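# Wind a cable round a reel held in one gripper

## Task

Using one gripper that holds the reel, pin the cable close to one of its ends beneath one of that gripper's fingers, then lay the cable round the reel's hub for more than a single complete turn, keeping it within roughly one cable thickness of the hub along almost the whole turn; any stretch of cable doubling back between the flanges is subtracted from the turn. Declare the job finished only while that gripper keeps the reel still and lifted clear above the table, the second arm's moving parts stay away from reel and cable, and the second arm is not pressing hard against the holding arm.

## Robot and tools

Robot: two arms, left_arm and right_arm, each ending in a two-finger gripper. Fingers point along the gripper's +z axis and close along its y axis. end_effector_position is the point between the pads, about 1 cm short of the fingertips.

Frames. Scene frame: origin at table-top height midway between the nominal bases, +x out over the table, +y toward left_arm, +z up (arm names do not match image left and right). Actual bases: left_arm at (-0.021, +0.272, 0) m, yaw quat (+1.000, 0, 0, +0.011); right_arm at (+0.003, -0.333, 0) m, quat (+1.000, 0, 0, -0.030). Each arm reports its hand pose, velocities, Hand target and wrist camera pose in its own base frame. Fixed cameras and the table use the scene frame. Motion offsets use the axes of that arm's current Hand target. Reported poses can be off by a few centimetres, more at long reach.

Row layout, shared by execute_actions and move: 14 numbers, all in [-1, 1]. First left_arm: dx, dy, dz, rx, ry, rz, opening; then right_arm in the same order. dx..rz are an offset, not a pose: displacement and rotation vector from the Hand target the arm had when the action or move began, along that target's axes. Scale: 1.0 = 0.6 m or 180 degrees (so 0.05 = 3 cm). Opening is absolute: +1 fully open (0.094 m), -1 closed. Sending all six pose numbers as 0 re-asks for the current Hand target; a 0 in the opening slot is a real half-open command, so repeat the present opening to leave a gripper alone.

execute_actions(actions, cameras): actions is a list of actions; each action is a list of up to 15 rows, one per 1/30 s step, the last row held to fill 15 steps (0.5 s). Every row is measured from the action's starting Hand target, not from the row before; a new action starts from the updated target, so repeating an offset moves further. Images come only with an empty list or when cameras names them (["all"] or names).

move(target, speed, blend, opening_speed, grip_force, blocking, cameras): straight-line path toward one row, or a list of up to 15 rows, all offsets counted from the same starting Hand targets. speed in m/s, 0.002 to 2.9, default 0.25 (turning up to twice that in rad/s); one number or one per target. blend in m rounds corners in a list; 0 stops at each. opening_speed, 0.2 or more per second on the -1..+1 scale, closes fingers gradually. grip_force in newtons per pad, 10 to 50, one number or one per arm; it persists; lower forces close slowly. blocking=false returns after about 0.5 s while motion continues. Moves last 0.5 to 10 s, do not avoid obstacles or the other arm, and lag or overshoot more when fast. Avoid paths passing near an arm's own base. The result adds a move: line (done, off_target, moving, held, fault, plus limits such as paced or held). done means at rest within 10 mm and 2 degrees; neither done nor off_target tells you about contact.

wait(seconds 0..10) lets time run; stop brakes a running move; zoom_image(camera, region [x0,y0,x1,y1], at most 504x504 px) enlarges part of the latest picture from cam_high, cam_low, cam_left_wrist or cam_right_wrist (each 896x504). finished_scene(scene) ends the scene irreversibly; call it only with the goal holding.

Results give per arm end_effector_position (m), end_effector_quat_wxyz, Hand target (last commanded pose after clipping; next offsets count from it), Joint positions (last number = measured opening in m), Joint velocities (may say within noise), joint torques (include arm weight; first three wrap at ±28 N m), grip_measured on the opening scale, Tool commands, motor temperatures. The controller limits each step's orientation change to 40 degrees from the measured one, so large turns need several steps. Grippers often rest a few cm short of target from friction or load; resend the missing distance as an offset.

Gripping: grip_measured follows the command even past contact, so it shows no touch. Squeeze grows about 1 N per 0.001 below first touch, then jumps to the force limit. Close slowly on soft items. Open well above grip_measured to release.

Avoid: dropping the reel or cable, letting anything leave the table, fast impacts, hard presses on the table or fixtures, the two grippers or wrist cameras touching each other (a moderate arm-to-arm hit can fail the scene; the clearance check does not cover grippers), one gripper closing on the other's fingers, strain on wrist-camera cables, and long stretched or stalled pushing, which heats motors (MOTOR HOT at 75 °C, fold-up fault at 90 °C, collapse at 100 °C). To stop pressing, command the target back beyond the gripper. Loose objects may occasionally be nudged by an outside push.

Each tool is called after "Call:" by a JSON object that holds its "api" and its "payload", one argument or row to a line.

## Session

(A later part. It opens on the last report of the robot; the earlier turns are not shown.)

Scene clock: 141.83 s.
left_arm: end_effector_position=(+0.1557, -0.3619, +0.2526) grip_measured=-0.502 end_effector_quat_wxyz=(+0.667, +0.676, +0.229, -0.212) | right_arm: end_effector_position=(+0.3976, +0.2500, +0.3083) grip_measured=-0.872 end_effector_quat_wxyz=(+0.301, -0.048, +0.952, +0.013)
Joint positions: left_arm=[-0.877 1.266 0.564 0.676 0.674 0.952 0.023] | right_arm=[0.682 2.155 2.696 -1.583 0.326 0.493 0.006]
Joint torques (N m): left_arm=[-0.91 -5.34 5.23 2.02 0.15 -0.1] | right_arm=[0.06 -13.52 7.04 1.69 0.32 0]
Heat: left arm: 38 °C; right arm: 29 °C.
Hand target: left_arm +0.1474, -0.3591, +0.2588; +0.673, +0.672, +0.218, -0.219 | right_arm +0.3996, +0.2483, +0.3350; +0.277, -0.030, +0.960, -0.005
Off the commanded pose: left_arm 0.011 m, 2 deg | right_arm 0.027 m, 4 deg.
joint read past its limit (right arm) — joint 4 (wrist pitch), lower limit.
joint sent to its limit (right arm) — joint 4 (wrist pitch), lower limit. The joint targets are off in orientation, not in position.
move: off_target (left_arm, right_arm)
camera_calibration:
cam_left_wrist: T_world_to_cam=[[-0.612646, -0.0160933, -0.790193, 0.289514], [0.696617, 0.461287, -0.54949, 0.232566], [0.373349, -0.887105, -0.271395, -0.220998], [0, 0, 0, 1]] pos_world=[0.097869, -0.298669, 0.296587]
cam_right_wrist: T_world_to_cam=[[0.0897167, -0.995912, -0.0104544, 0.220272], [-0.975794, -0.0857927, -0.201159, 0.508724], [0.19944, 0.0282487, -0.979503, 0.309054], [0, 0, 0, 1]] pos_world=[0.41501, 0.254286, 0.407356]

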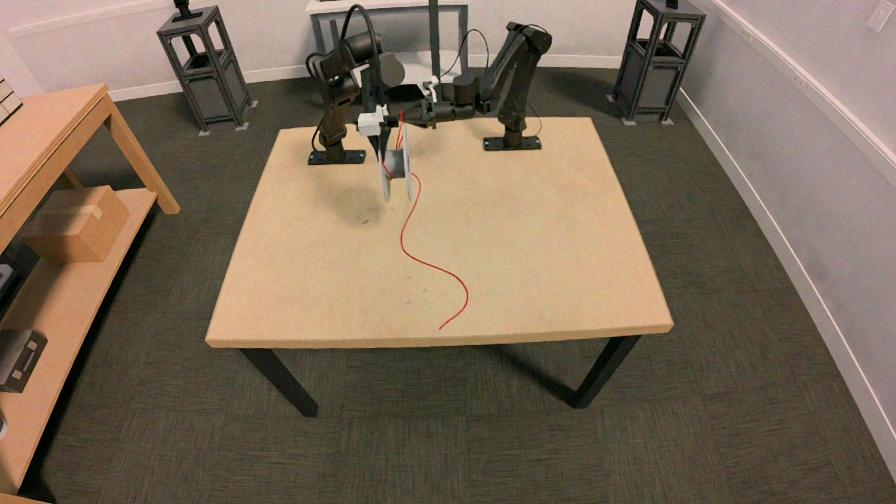

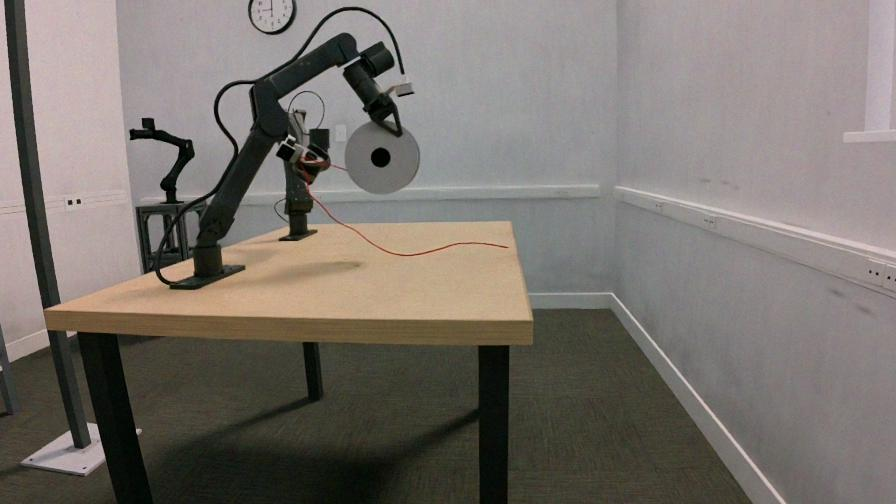

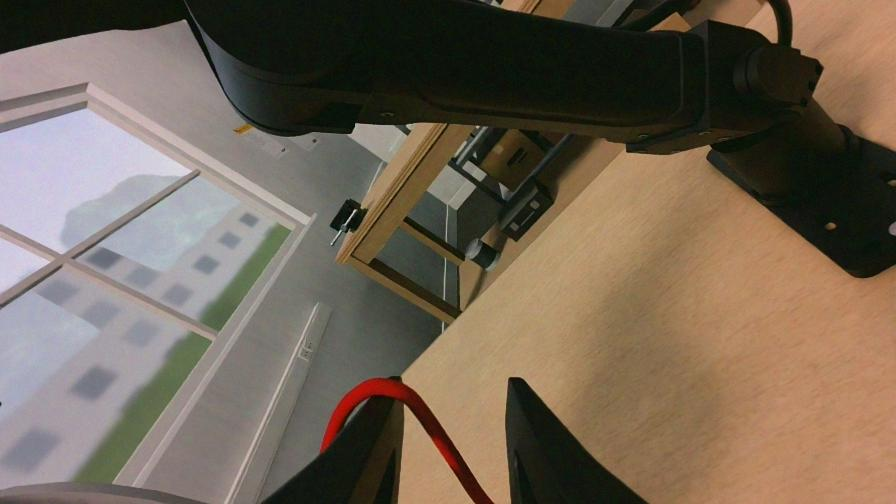

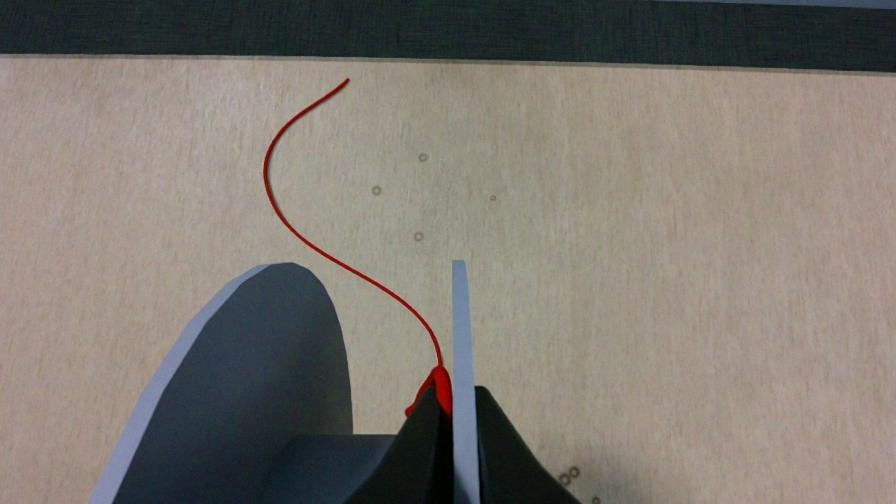

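Call:
{"api": "move", "payload": {
  "target": [0.087,-0.091,0,0,0,-0.2,-0.2,0,0,0,0,0,0,-1],
  "speed": 0.12,
  "cameras": ["all"]
}}

Call:
{"api": "zoom_image", "payload": {
  "camera": "cam_low",
  "region": [270, 60, 470, 260]
}}

Scene clock: 145.80 s.
left_arm: end_effector_position=(+0.1574, -0.3618, +0.1876) grip_measured=-0.202 end_effector_quat_wxyz=(+0.574, +0.573, +0.412, -0.414) | right_arm: end_effector_position=(+0.3977, +0.2498, +0.3083) grip_measured=-0.872 end_effector_quat_wxyz=(+0.302, -0.048, +0.952, +0.012)
Joint positions: left_arm=[-0.86 1.534 0.408 1.13 0.712 0.321 0.038] | right_arm=[0.682 2.155 2.696 -1.583 0.327 0.493 0.006]
Joint torques (N m): left_arm=[0.68 -3.93 4.05 2.01 0.1 -0.05] | right_arm=[0.12 -13.5 7.06 1.7 0.32 0]
Heat: left arm: 37 °C; right arm: 29 °C.
Hand target: left_arm +0.1575, -0.3592, +0.1840; +0.572, +0.572, +0.415, -0.416 | right_arm +0.3996, +0.2483, +0.3350; +0.277, -0.030, +0.960, -0.005
Off the commanded pose: left_arm 0.004 m, 1 deg | right_arm 0.027 m, 4 deg.
joint read past its limit (right arm) — joint 4 (wrist pitch), lower limit.
joint sent to its limit (right arm) — joint 4 (wrist pitch), lower limit. The joint targets are off in orientation, not in position.
move: off_target (right_arm)
camera_calibration:
cam_left_wrist: T_world_to_cam=[[-0.95578, -0.0197617, -0.293419, 0.198621], [0.256133, 0.434319, -0.863576, 0.314155], [0.144503, -0.900542, -0.410052, -0.18197], [0, 0, 0, 1]] pos_world=[0.135667, -0.29639, 0.254959]
cam_right_wrist: T_world_to_cam=[[0.0890627, -0.99598, -0.00961639, 0.220115], [-0.975726, -0.0853043, -0.201695, 0.508878], [0.200064, 0.0273465, -0.979401, 0.308964], [0, 0, 0, 1]] pos_world=[0.415109, 0.25419, 0.407354]

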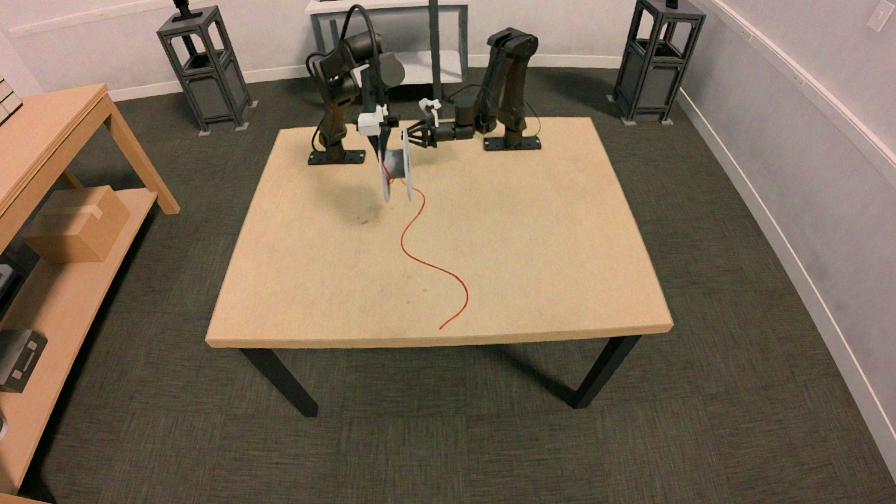

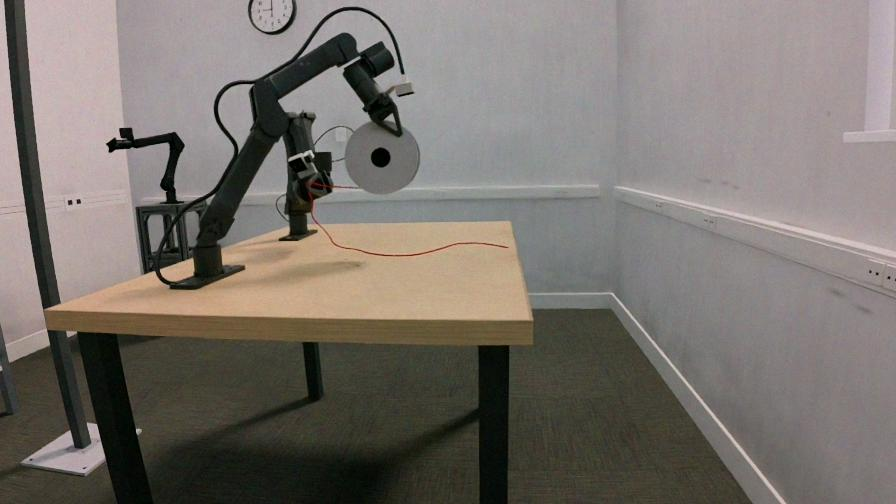

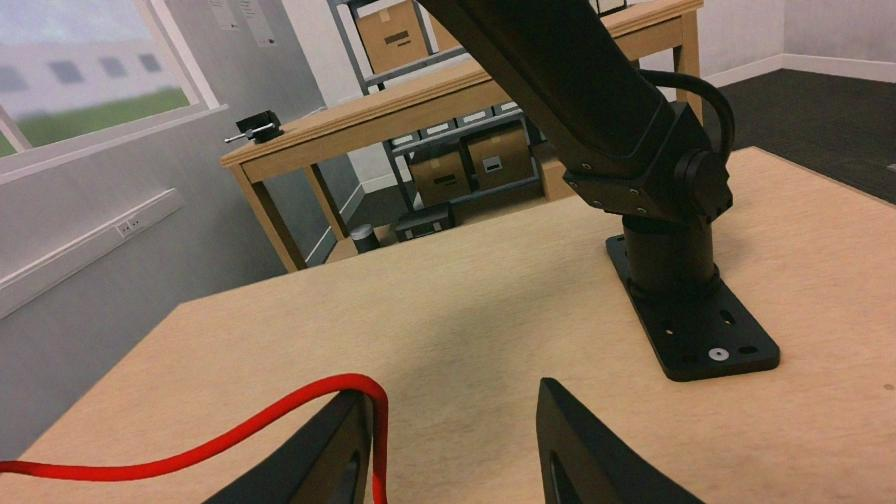

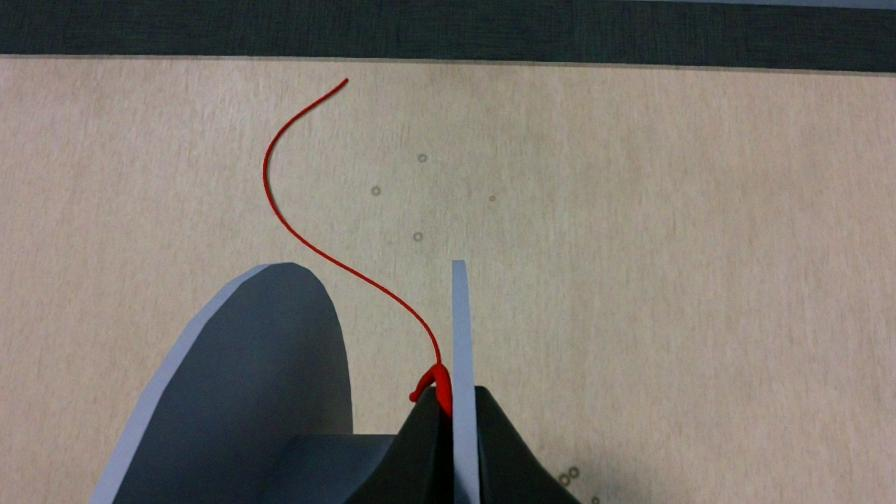

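Scaled by 2.520 from the camera's 896x504 image, which has a finer 1280x720 frame.

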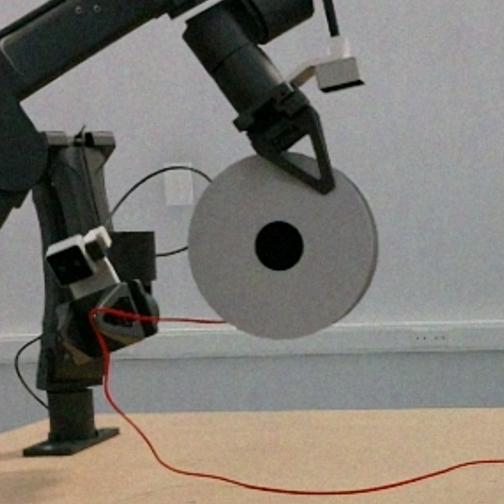

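Call:
{"api": "move", "payload": {
  "target": [
    [0.05,-0.008,0,0,0,0,-0.2,0,0,0,0,0,0,-1],
    [0.05,-0.008,0,0,0,0,-1,0,0,0,0,0,0,-1]
  ],
  "speed": 0.1,
  "opening_speed": 0.8,
  "cameras": ["cam_low","cam_left_wrist"]
}}

Call:
{"api": "zoom_image", "payload": {
  "camera": "cam_low",
  "region": [270, 60, 470, 260]
}}

Scene clock: 149.10 s.
left_arm: end_effector_position=(+0.1620, -0.3618, +0.1551) grip_measured=-0.980 end_effector_quat_wxyz=(+0.570, +0.574, +0.416, -0.415) | right_arm: end_effector_position=(+0.3977, +0.2498, +0.3083) grip_measured=-0.872 end_effector_quat_wxyz=(+0.302, -0.048, +0.952, +0.012)
Joint positions: left_arm=[-0.845 1.708 0.379 1.322 0.727 0.32 0.001] | right_arm=[0.682 2.155 2.696 -1.583 0.327 0.493 0.006]
Joint torques (N m): left_arm=[0.7 -4.34 3.08 2.07 0.1 -0.06] | right_arm=[0.05 -13.5 7.1 1.7 0.32 0.01]
Heat: left arm: 36 °C; right arm: 29 °C.
Hand target: left_arm +0.1622, -0.3592, +0.1540; +0.572, +0.572, +0.415, -0.416 | right_arm +0.3996, +0.2483, +0.3350; +0.277, -0.030, +0.960, -0.005
Off the commanded pose: left_arm 0.003 m, 0 deg | right_arm 0.027 m, 4 deg.
joint read past its limit (right arm) — joint 4 (wrist pitch), lower limit.
joint sent to its limit (right arm) — joint 4 (wrist pitch), lower limit. The joint targets are off in orientation, not in position.
move: off_target (right_arm)
camera_calibration:
cam_left_wrist: T_world_to_cam=[[-0.958071, -0.0170965, -0.28602, 0.193581], [0.249529, 0.440867, -0.86219, 0.288123], [0.140837, -0.89741, -0.418116, -0.193079], [0, 0, 0, 1]] pos_world=[0.140762, -0.296985, 0.223056]
Images, in order (width x height): cam_low 896x504, cam_left_wrist 896x504.

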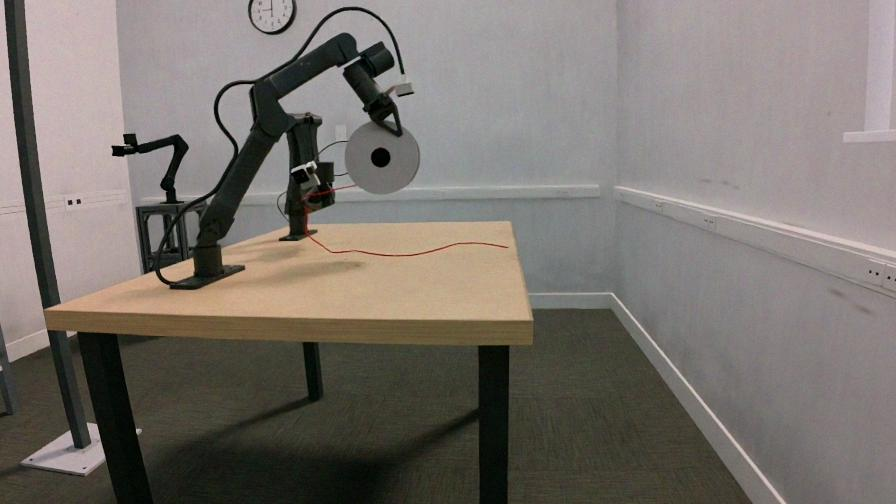

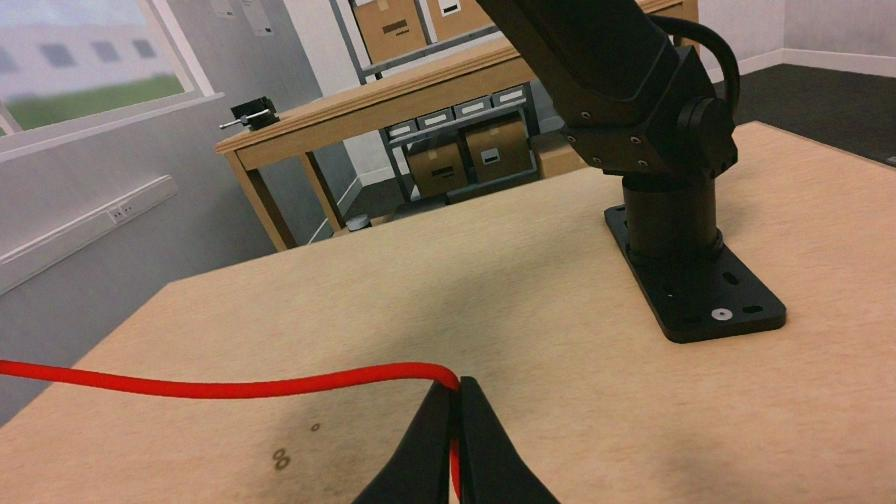

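Scaled by 2.520 from the camera's 896x504 image, which has a finer 1280x720 frame.

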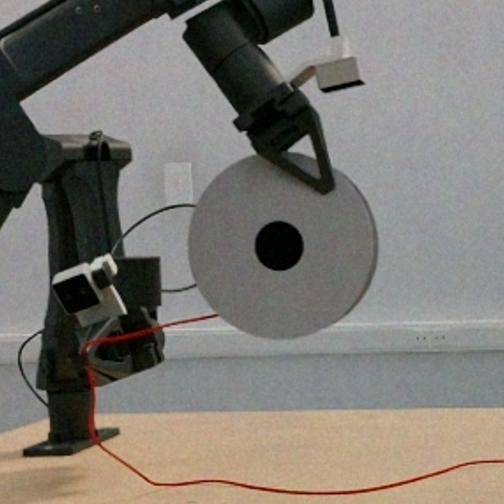

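Call:
{"api": "move", "payload": {
  "target": [
    [-0.322,0.119,-0.115,0,0,0,-1,0,0,0,0,0,0,-1],
    [-0.418,0.255,-0.132,0,0,-0.05,-1,0,0,0,0,0,0,-1],
    [-0.435,0.418,-0.132,0,0,-0.1,-1,0,0,0,0,0,0,-1]
  ],
  "blend": [0.03,0.03,0],
  "speed": 0.18,
  "cameras": ["all"]
}}

Call:
{"api": "zoom_image", "payload": {
  "camera": "cam_low",
  "region": [270, 60, 470, 260]
}}

Scene clock: 153.93 s.
left_arm: end_effector_position=(+0.3275, -0.2865, +0.4389) grip_measured=-0.982 end_effector_quat_wxyz=(+0.454, +0.474, +0.549, -0.517) | right_arm: end_effector_position=(+0.4023, +0.2661, +0.3240) grip_measured=-0.872 end_effector_quat_wxyz=(+0.326, -0.039, +0.943, +0.058)
Joint positions: left_arm=[-0.319 1.621 1.693 -0.233 1.24 0.015 0.001] | right_arm=[0.689 2.151 2.72 -1.521 0.288 0.514 0.006]
Joint torques (N m): left_arm=[1.47 -7.82 11.45 2.17 0.34 -0.01] | right_arm=[-0.55 -12.83 5.68 1.15 0.63 -0.2]
Heat: left arm: 36 °C; right arm: 30 °C.
Hand target: left_arm +0.3203, -0.2797, +0.4794; +0.500, +0.500, +0.500, -0.501 | right_arm +0.3995, +0.2483, +0.3352; +0.277, -0.030, +0.960, -0.005
Off the commanded pose: left_arm 0.042 m, 9 deg | right_arm 0.021 m, 9 deg.
joint sent to its limit (right arm) — joint 4 (wrist pitch), lower limit. The joint targets are off in orientation, not in position.
move: off_target (left_arm, right_arm)
camera_calibration:
cam_left_wrist: T_world_to_cam=[[-0.986196, -0.0367872, 0.161444, 0.241788], [-0.159091, 0.480822, -0.862265, 0.603686], [-0.0459054, -0.876046, -0.480037, 0.0642908], [0, 0, 0, 1]] pos_world=[0.337443, -0.225049, 0.512364]
cam_right_wrist: T_world_to_cam=[[0.102193, -0.989809, -0.0991656, 0.258187], [-0.964013, -0.0739452, -0.255366, 0.527627], [0.245431, 0.121693, -0.961745, 0.273883], [0, 0, 0, 1]] pos_world=[0.415035, 0.261242, 0.423747]

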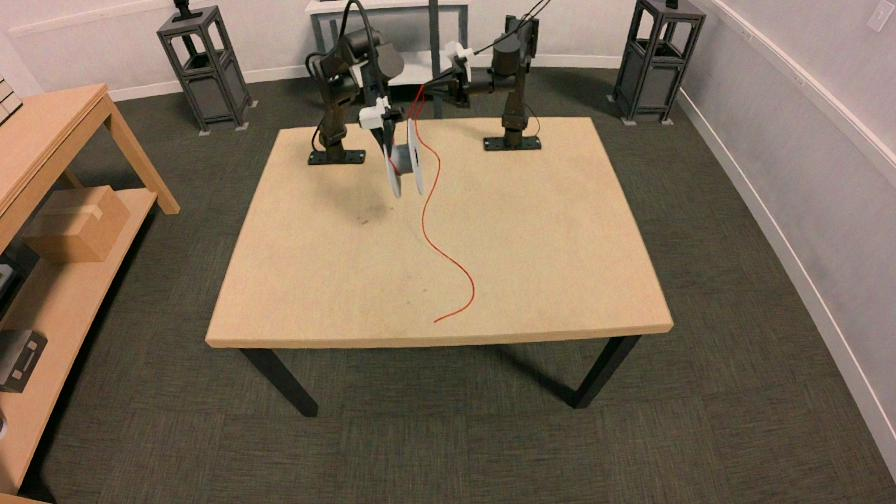

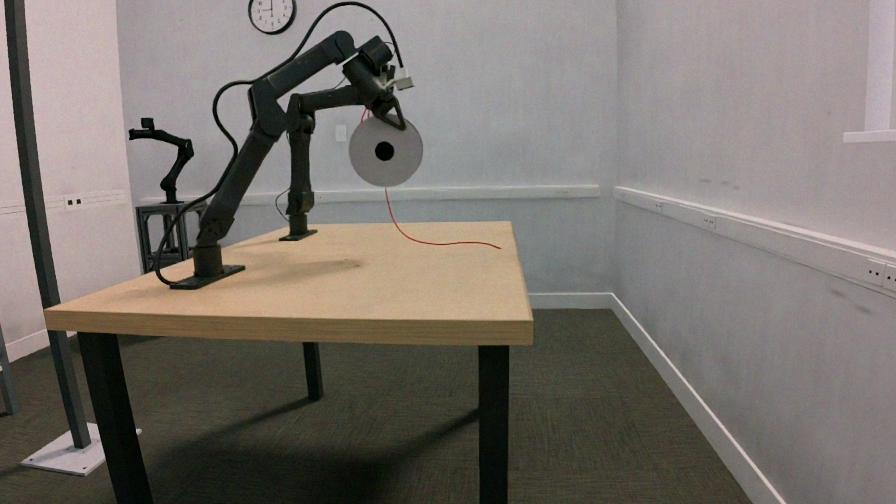

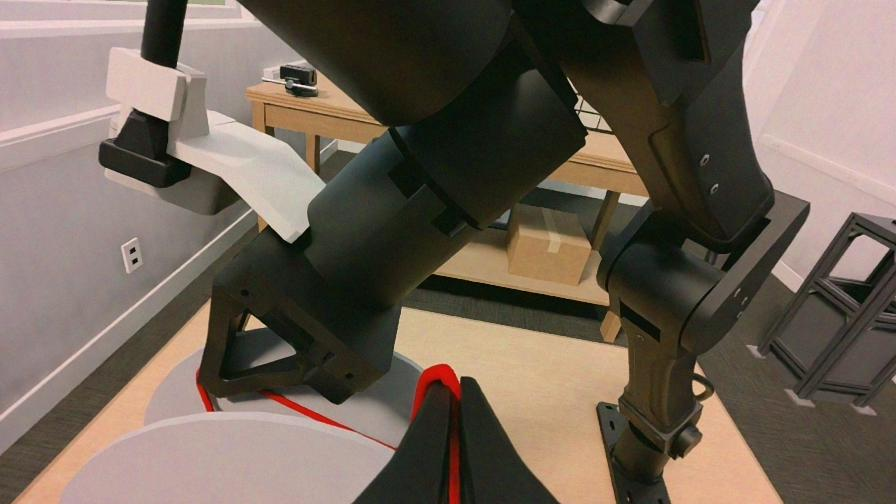

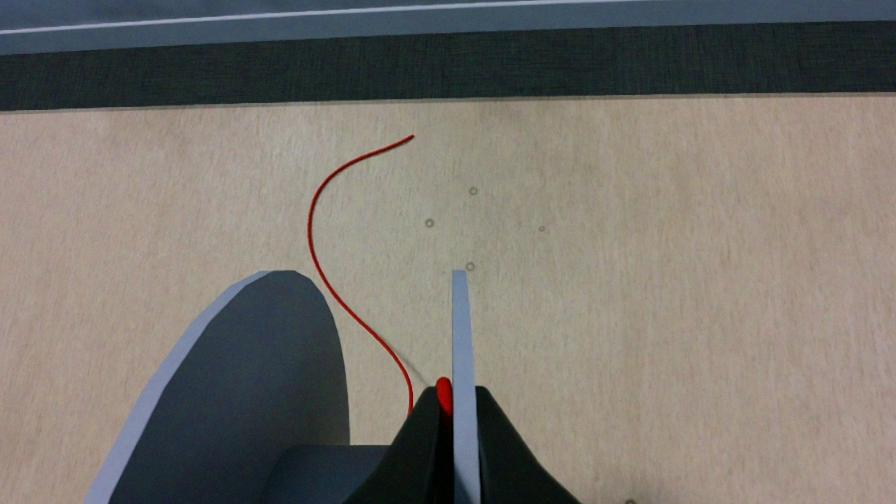

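Scaled by 2.520 from the camera's 896x504 image, which has a finer 1280x720 frame.

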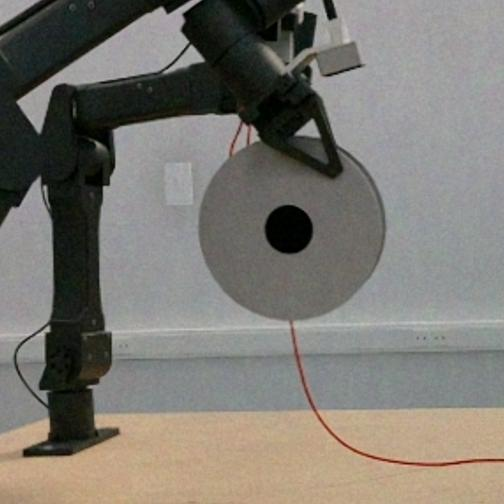

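Call:
{"api": "move", "payload": {
  "target": [
    [0.1,-0.15,0.017,0,0,0.04,-1,0,0,0,0,0,0,-1],
    [0.317,-0.25,0.117,0,0,0.08,-1,0,0,0,0,0,0,-1],
    [0.517,-0.258,0.133,0,0,0.1,-1,0,0,0,0,0,0,-1]
  ],
  "blend": [0.03,0.03,0],
  "speed": 0.18,
  "cameras": ["all"]
}}

Call:
{"api": "zoom_image", "payload": {
  "camera": "cam_low",
  "region": [270, 60, 470, 260]
}}

Scene clock: 158.03 s.
left_arm: end_effector_position=(+0.1679, -0.3597, +0.1715) grip_measured=-0.982 end_effector_quat_wxyz=(+0.573, +0.573, +0.415, -0.414) | right_arm: end_effector_position=(+0.3978, +0.2537, +0.3189) grip_measured=-0.872 end_effector_quat_wxyz=(+0.317, -0.046, +0.947, +0.024)
Joint positions: left_arm=[-0.823 1.63 0.406 1.222 0.747 0.321 0.001] | right_arm=[0.689 2.151 2.72 -1.572 0.328 0.495 0.006]
Joint torques (N m): left_arm=[-0.84 -4.1 3.84 2.01 -0.02 -0.09] | right_arm=[-0.4 -12.9 5.26 1.62 0.33 0]
Motor temperatures (°C): left_arm=[20 35 23 27 20 19 20] | right_arm=[22 31 27 26 22 18 23]
Heat: left arm: 35 °C; right arm: 31 °C.
Hand target: left_arm +0.1653, -0.3598, +0.1695; +0.572, +0.572, +0.415, -0.416 | right_arm +0.3995, +0.2483, +0.3352; +0.277, -0.030, +0.960, -0.005
Off the commanded pose: left_arm 0.003 m, 0 deg | right_arm 0.017 m, 6 deg.
joint read past its limit (right arm) — joint 4 (wrist pitch), lower limit.
joint sent to its limit (right arm) — joint 4 (wrist pitch), lower limit. The joint targets are off in orientation, not in position.
move: off_target (right_arm)
camera_calibration:
cam_left_wrist: T_world_to_cam=[[-0.956954, -0.0199521, -0.289553, 0.203433], [0.251904, 0.438436, -0.862738, 0.298662], [0.144164, -0.898541, -0.414537, -0.186749], [0, 0, 0, 1]] pos_world=[0.146365, -0.294687, 0.239157]
cam_right_wrist: T_world_to_cam=[[0.0949013, -0.994974, -0.031932, 0.228664], [-0.968517, -0.0848667, -0.234036, 0.518771], [0.23015, 0.053137, -0.971703, 0.298247], [0, 0, 0, 1]] pos_world=[0.412097, 0.255693, 0.41852]

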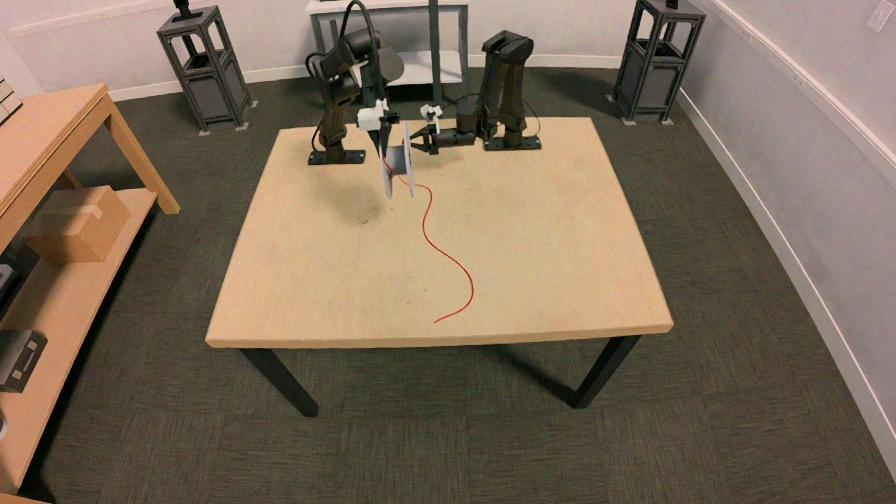

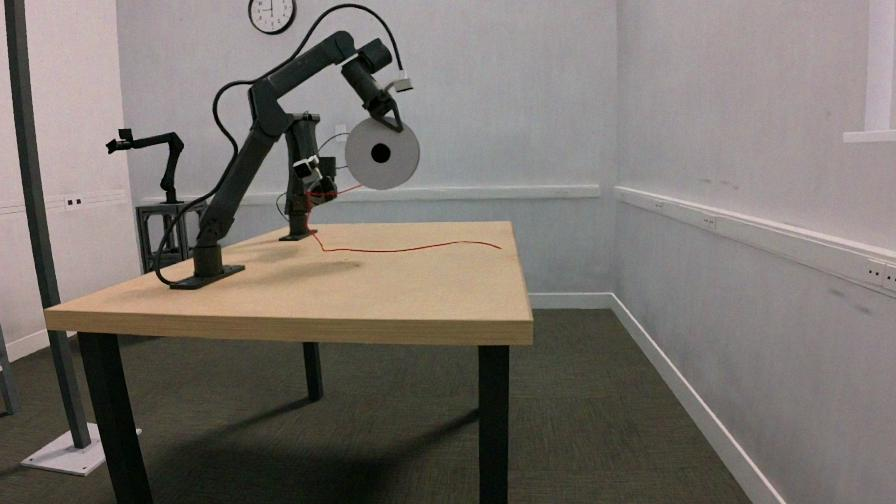

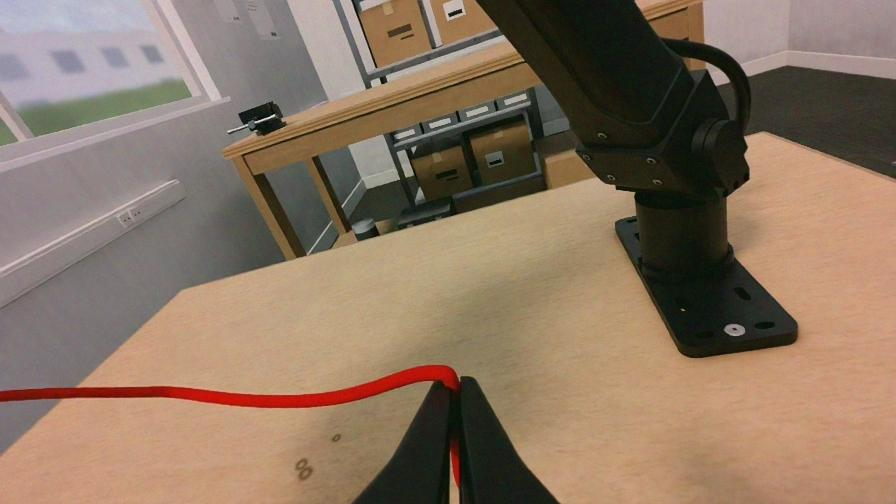

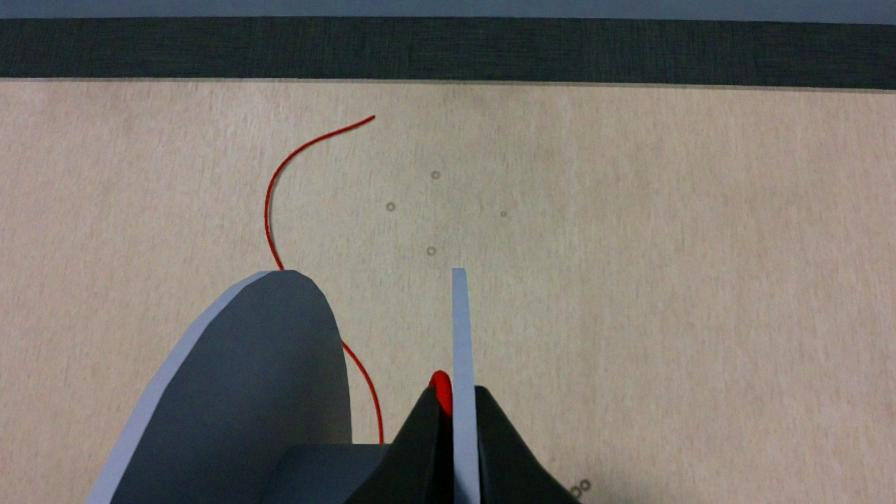

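Scaled by 2.520 from the camera's 896x504 image, which has a finer 1280x720 frame.

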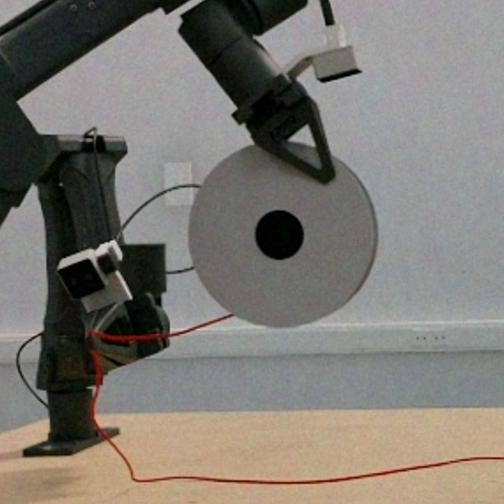

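Call:
{"api": "move", "payload": {
  "target": [
    [0,0,0,0,0,0,-0.3,0,0,0,0,0,0,-1],
    [0.124,-0.023,0,0,0,-0.08,-0.3,0,0,0,0,0,0,-1],
    [0.124,-0.023,0,0,0,-0.08,-0.3,0,0,0,0,0,0,-1]
  ],
  "speed": 0.1,
  "opening_speed": 0.8,
  "cameras": ["all"]
}}

Call:
{"api": "zoom_image", "payload": {
  "camera": "cam_low",
  "region": [270, 60, 470, 260]
}}

Scene clock: 161.63 s.
left_arm: end_effector_position=(+0.1718, -0.3589, +0.0818) grip_measured=-0.301 end_effector_quat_wxyz=(+0.478, +0.530, +0.515, -0.474) | right_arm: end_effector_position=(+0.3979, +0.2536, +0.3189) grip_measured=-0.872 end_effector_quat_wxyz=(+0.317, -0.046, +0.947, +0.024)
Joint positions: left_arm=[-0.805 2.024 0.39 1.505 0.772 0.11 0.033] | right_arm=[0.689 2.151 2.72 -1.572 0.328 0.495 0.006]
Joint torques (N m): left_arm=[0.58 -5.49 3.18 2.5 0.17 -0.04] | right_arm=[-0.39 -12.9 5.31 1.63 0.32 -0.02]
Heat: left arm: 35 °C; right arm: 31 °C.
Hand target: left_arm +0.1751, -0.3599, +0.0945; +0.516, +0.515, +0.484, -0.485 | right_arm +0.3995, +0.2483, +0.3352; +0.277, -0.030, +0.960, -0.005
Off the commanded pose: left_arm 0.013 m, 6 deg | right_arm 0.017 m, 6 deg.
joint read past its limit (right arm) — joint 4 (wrist pitch), lower limit.
joint sent to its limit (left arm) — joint 4 (wrist pitch), upper limit. The joint targets are off in orientation, not in position.
joint sent to its limit (right arm) — joint 4 (wrist pitch), lower limit. The joint targets are off in orientation, not in position.
move: off_target (left_arm, right_arm)
camera_calibration:
cam_left_wrist: T_world_to_cam=[[-0.999943, -0.00994746, 0.00393646, 0.168136], [-0.00851977, 0.517933, -0.855379, 0.292677], [0.00647003, -0.855364, -0.517988, -0.176076], [0, 0, 0, 1]] pos_world=[0.17176, -0.300523, 0.158482]
cam_right_wrist: T_world_to_cam=[[0.0946403, -0.995008, -0.0316579, 0.228558], [-0.968473, -0.0846622, -0.23429, 0.518895], [0.23044, 0.0528331, -0.971651, 0.298165], [0, 0, 0, 1]] pos_world=[0.412196, 0.255595, 0.418519]

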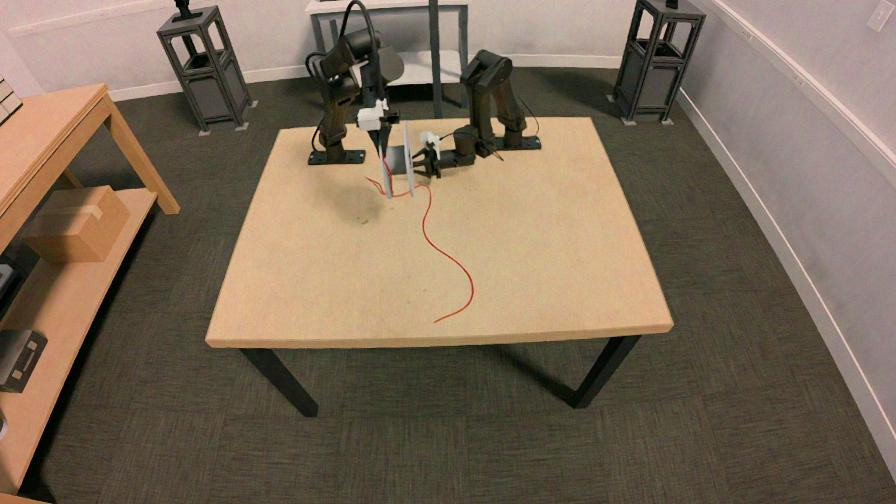

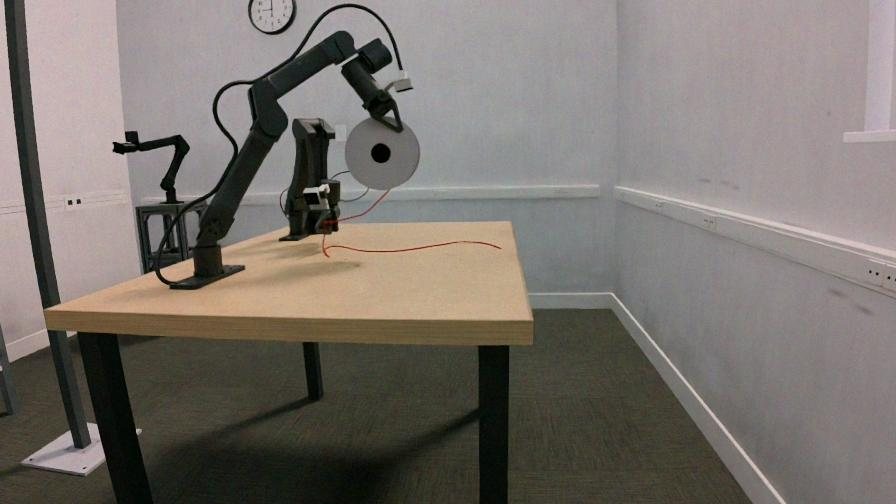

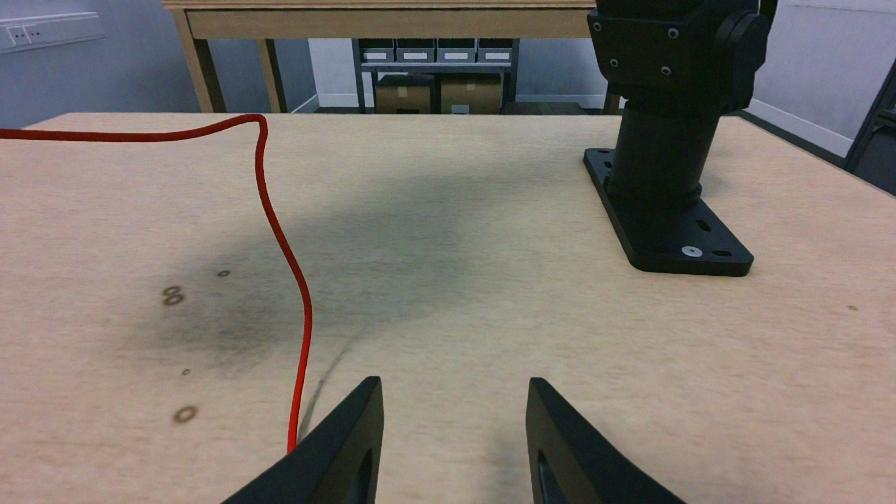

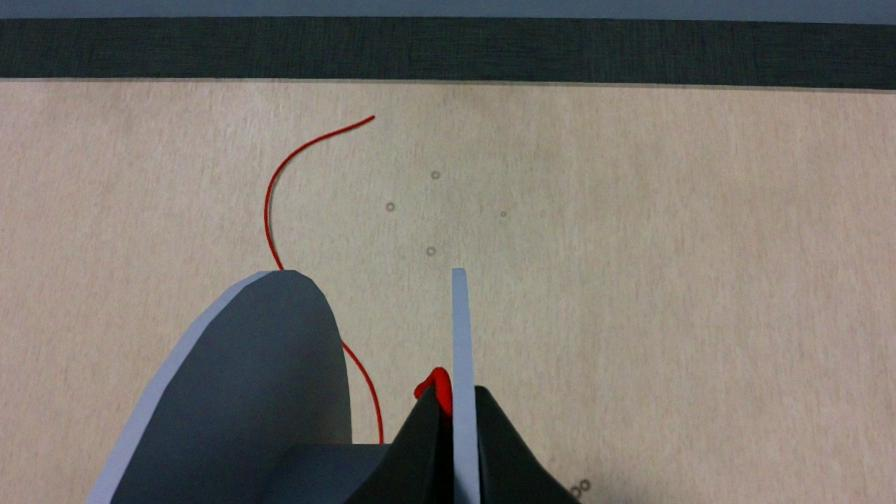

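Scaled by 2.520 from the camera's 896x504 image, which has a finer 1280x720 frame.

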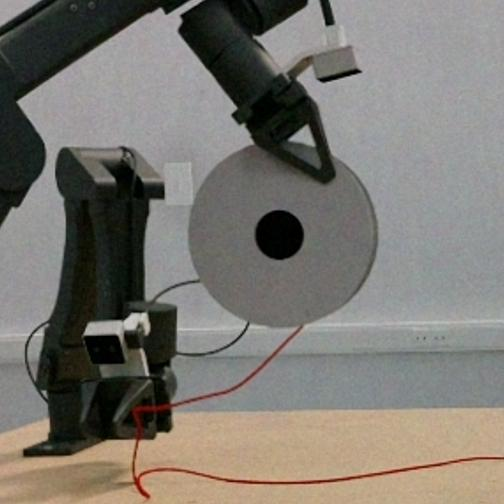

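Call:
{"api": "move", "payload": {
  "target": [
    [0,0.083,0,0,0,0,0,0,0,0,0,0,0,-1],
    [0,0.083,0.1,0,0,0,0,0,0,0,0,0,0,-1]
  ],
  "speed": 0.1,
  "cameras": ["cam_low","cam_left_wrist"]
}}

Call:
{"api": "zoom_image", "payload": {
  "camera": "cam_low",
  "region": [270, 60, 470, 260]
}}

Scene clock: 164.93 s.
left_arm: end_effector_position=(+0.2222, -0.4156, +0.0972) grip_measured=-0.001 end_effector_quat_wxyz=(+0.512, +0.518, +0.485, -0.484) | right_arm: end_effector_position=(+0.3979, +0.2536, +0.3189) grip_measured=-0.872 end_effector_quat_wxyz=(+0.317, -0.046, +0.947, +0.024)
Joint positions: left_arm=[-0.815 2.171 0.702 1.46 0.76 0.066 0.047] | right_arm=[0.689 2.151 2.72 -1.572 0.328 0.495 0.006]
Joint torques (N m): left_arm=[-0.5 -7.01 4.97 1.83 -0.02 -0.06] | right_arm=[-0.42 -12.9 5.3 1.63 0.34 -0.01]
Heat: left arm: 34 °C; right arm: 32 °C.
Hand target: left_arm +0.2248, -0.4199, +0.0977; +0.516, +0.515, +0.484, -0.485 | right_arm +0.3995, +0.2483, +0.3352; +0.277, -0.030, +0.960, -0.005
Off the commanded pose: left_arm 0.005 m, 1 deg | right_arm 0.017 m, 6 deg.
joint read past its limit (right arm) — joint 4 (wrist pitch), lower limit.
joint sent to its limit (right arm) — joint 4 (wrist pitch), lower limit. The joint targets are off in orientation, not in position.
move: off_target (right_arm)
camera_calibration:
cam_left_wrist: T_world_to_cam=[[-0.999272, -0.0150382, -0.0350521, 0.219454], [0.0248059, 0.441863, -0.89674, 0.300608], [0.0289736, -0.896957, -0.441168, -0.246787], [0, 0, 0, 1]] pos_world=[0.218988, -0.350885, 0.168385]
Images, in order (width x height): cam_low 896x504, cam_left_wrist 896x504.

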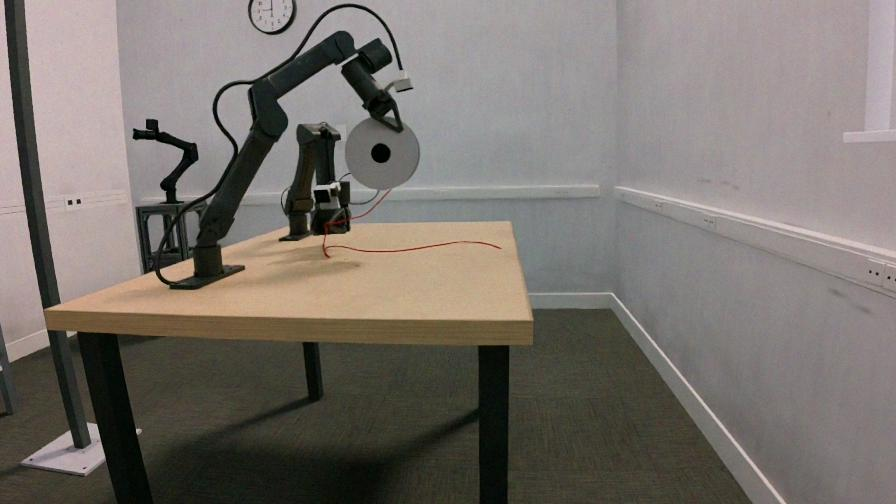

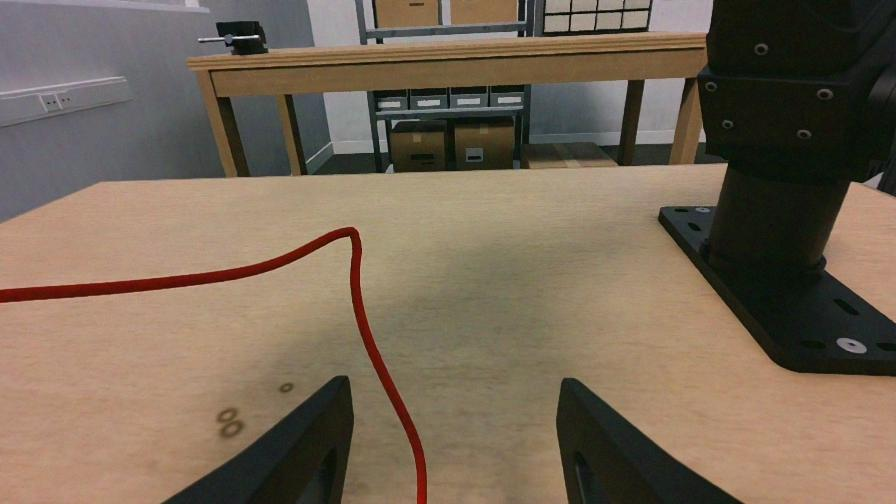

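Scaled by 2.520 from the camera's 896x504 image, which has a finer 1280x720 frame.

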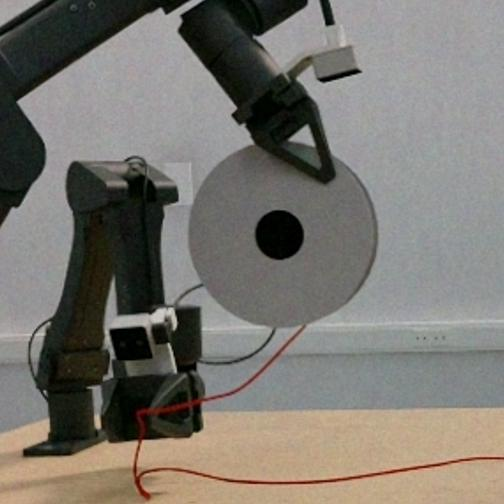

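Call:
{"api": "move", "payload": {
  "target": [
    [0.02,0.042,0.118,0,0,0,0,0,0,0,0,0,0,-1]
  ],
  "speed": 0.1,
  "cameras": ["cam_low","cam_left_wrist"]
}}

Scene clock: 167.33 s.
left_arm: end_effector_position=(+0.2489, -0.4853, +0.0880) grip_measured=-0.001 end_effector_quat_wxyz=(+0.514, +0.517, +0.484, -0.484) | right_arm: end_effector_position=(+0.3979, +0.2536, +0.3189) grip_measured=-0.872 end_effector_quat_wxyz=(+0.317, -0.046, +0.947, +0.024)
Joint positions: left_arm=[-0.888 2.332 1.024 1.305 0.686 0.066 0.047] | right_arm=[0.689 2.151 2.72 -1.572 0.328 0.495 0.006]
Joint torques (N m): left_arm=[-0.54 -8.81 5.97 1.79 -0.05 -0.02] | right_arm=[-0.39 -12.92 5.3 1.63 0.32 -0.01]
Heat: left arm: 34 °C; right arm: 32 °C.
Hand target: left_arm +0.2507, -0.4907, +0.0872; +0.515, +0.515, +0.484, -0.485 | right_arm +0.3995, +0.2483, +0.3352; +0.277, -0.030, +0.960, -0.005
Off the commanded pose: left_arm 0.006 m, 0 deg | right_arm 0.017 m, 6 deg.
joint read past its limit (right arm) — joint 4 (wrist pitch), lower limit.
joint sent to its limit (right arm) — joint 4 (wrist pitch), lower limit. The joint targets are off in orientation, not in position.
move: off_target (right_arm)
camera_calibration:
cam_left_wrist: T_world_to_cam=[[-0.999116, -0.0166554, -0.0385993, 0.244211], [0.0273826, 0.438851, -0.898143, 0.320519], [0.0318983, -0.898406, -0.438007, -0.315775], [0, 0, 0, 1]] pos_world=[0.245291, -0.420287, 0.158986]
Images, in order (width x height): cam_low 896x504, cam_left_wrist 896x504.

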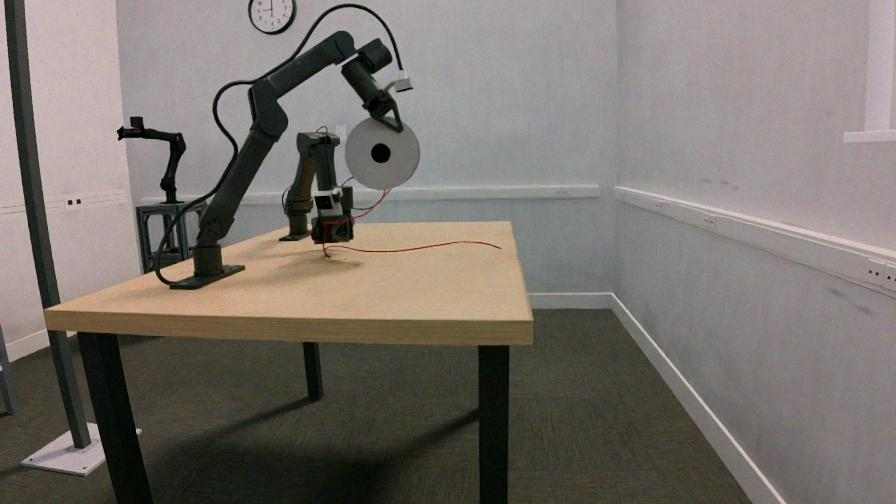

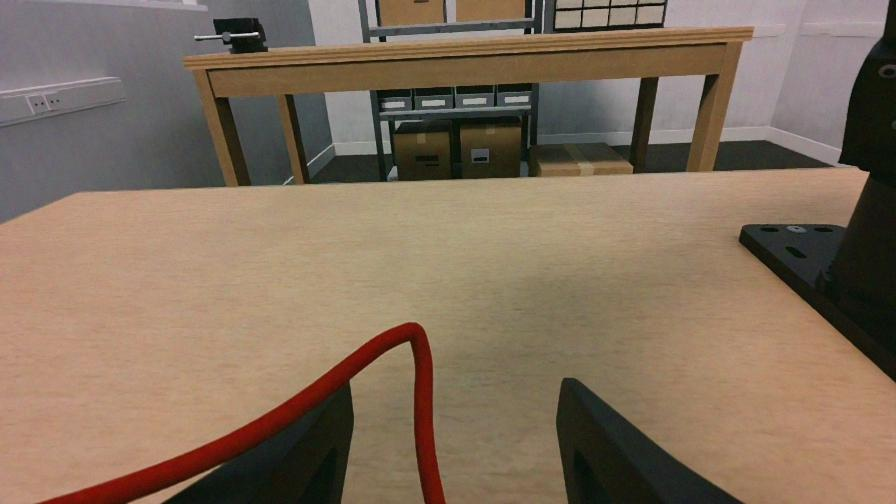

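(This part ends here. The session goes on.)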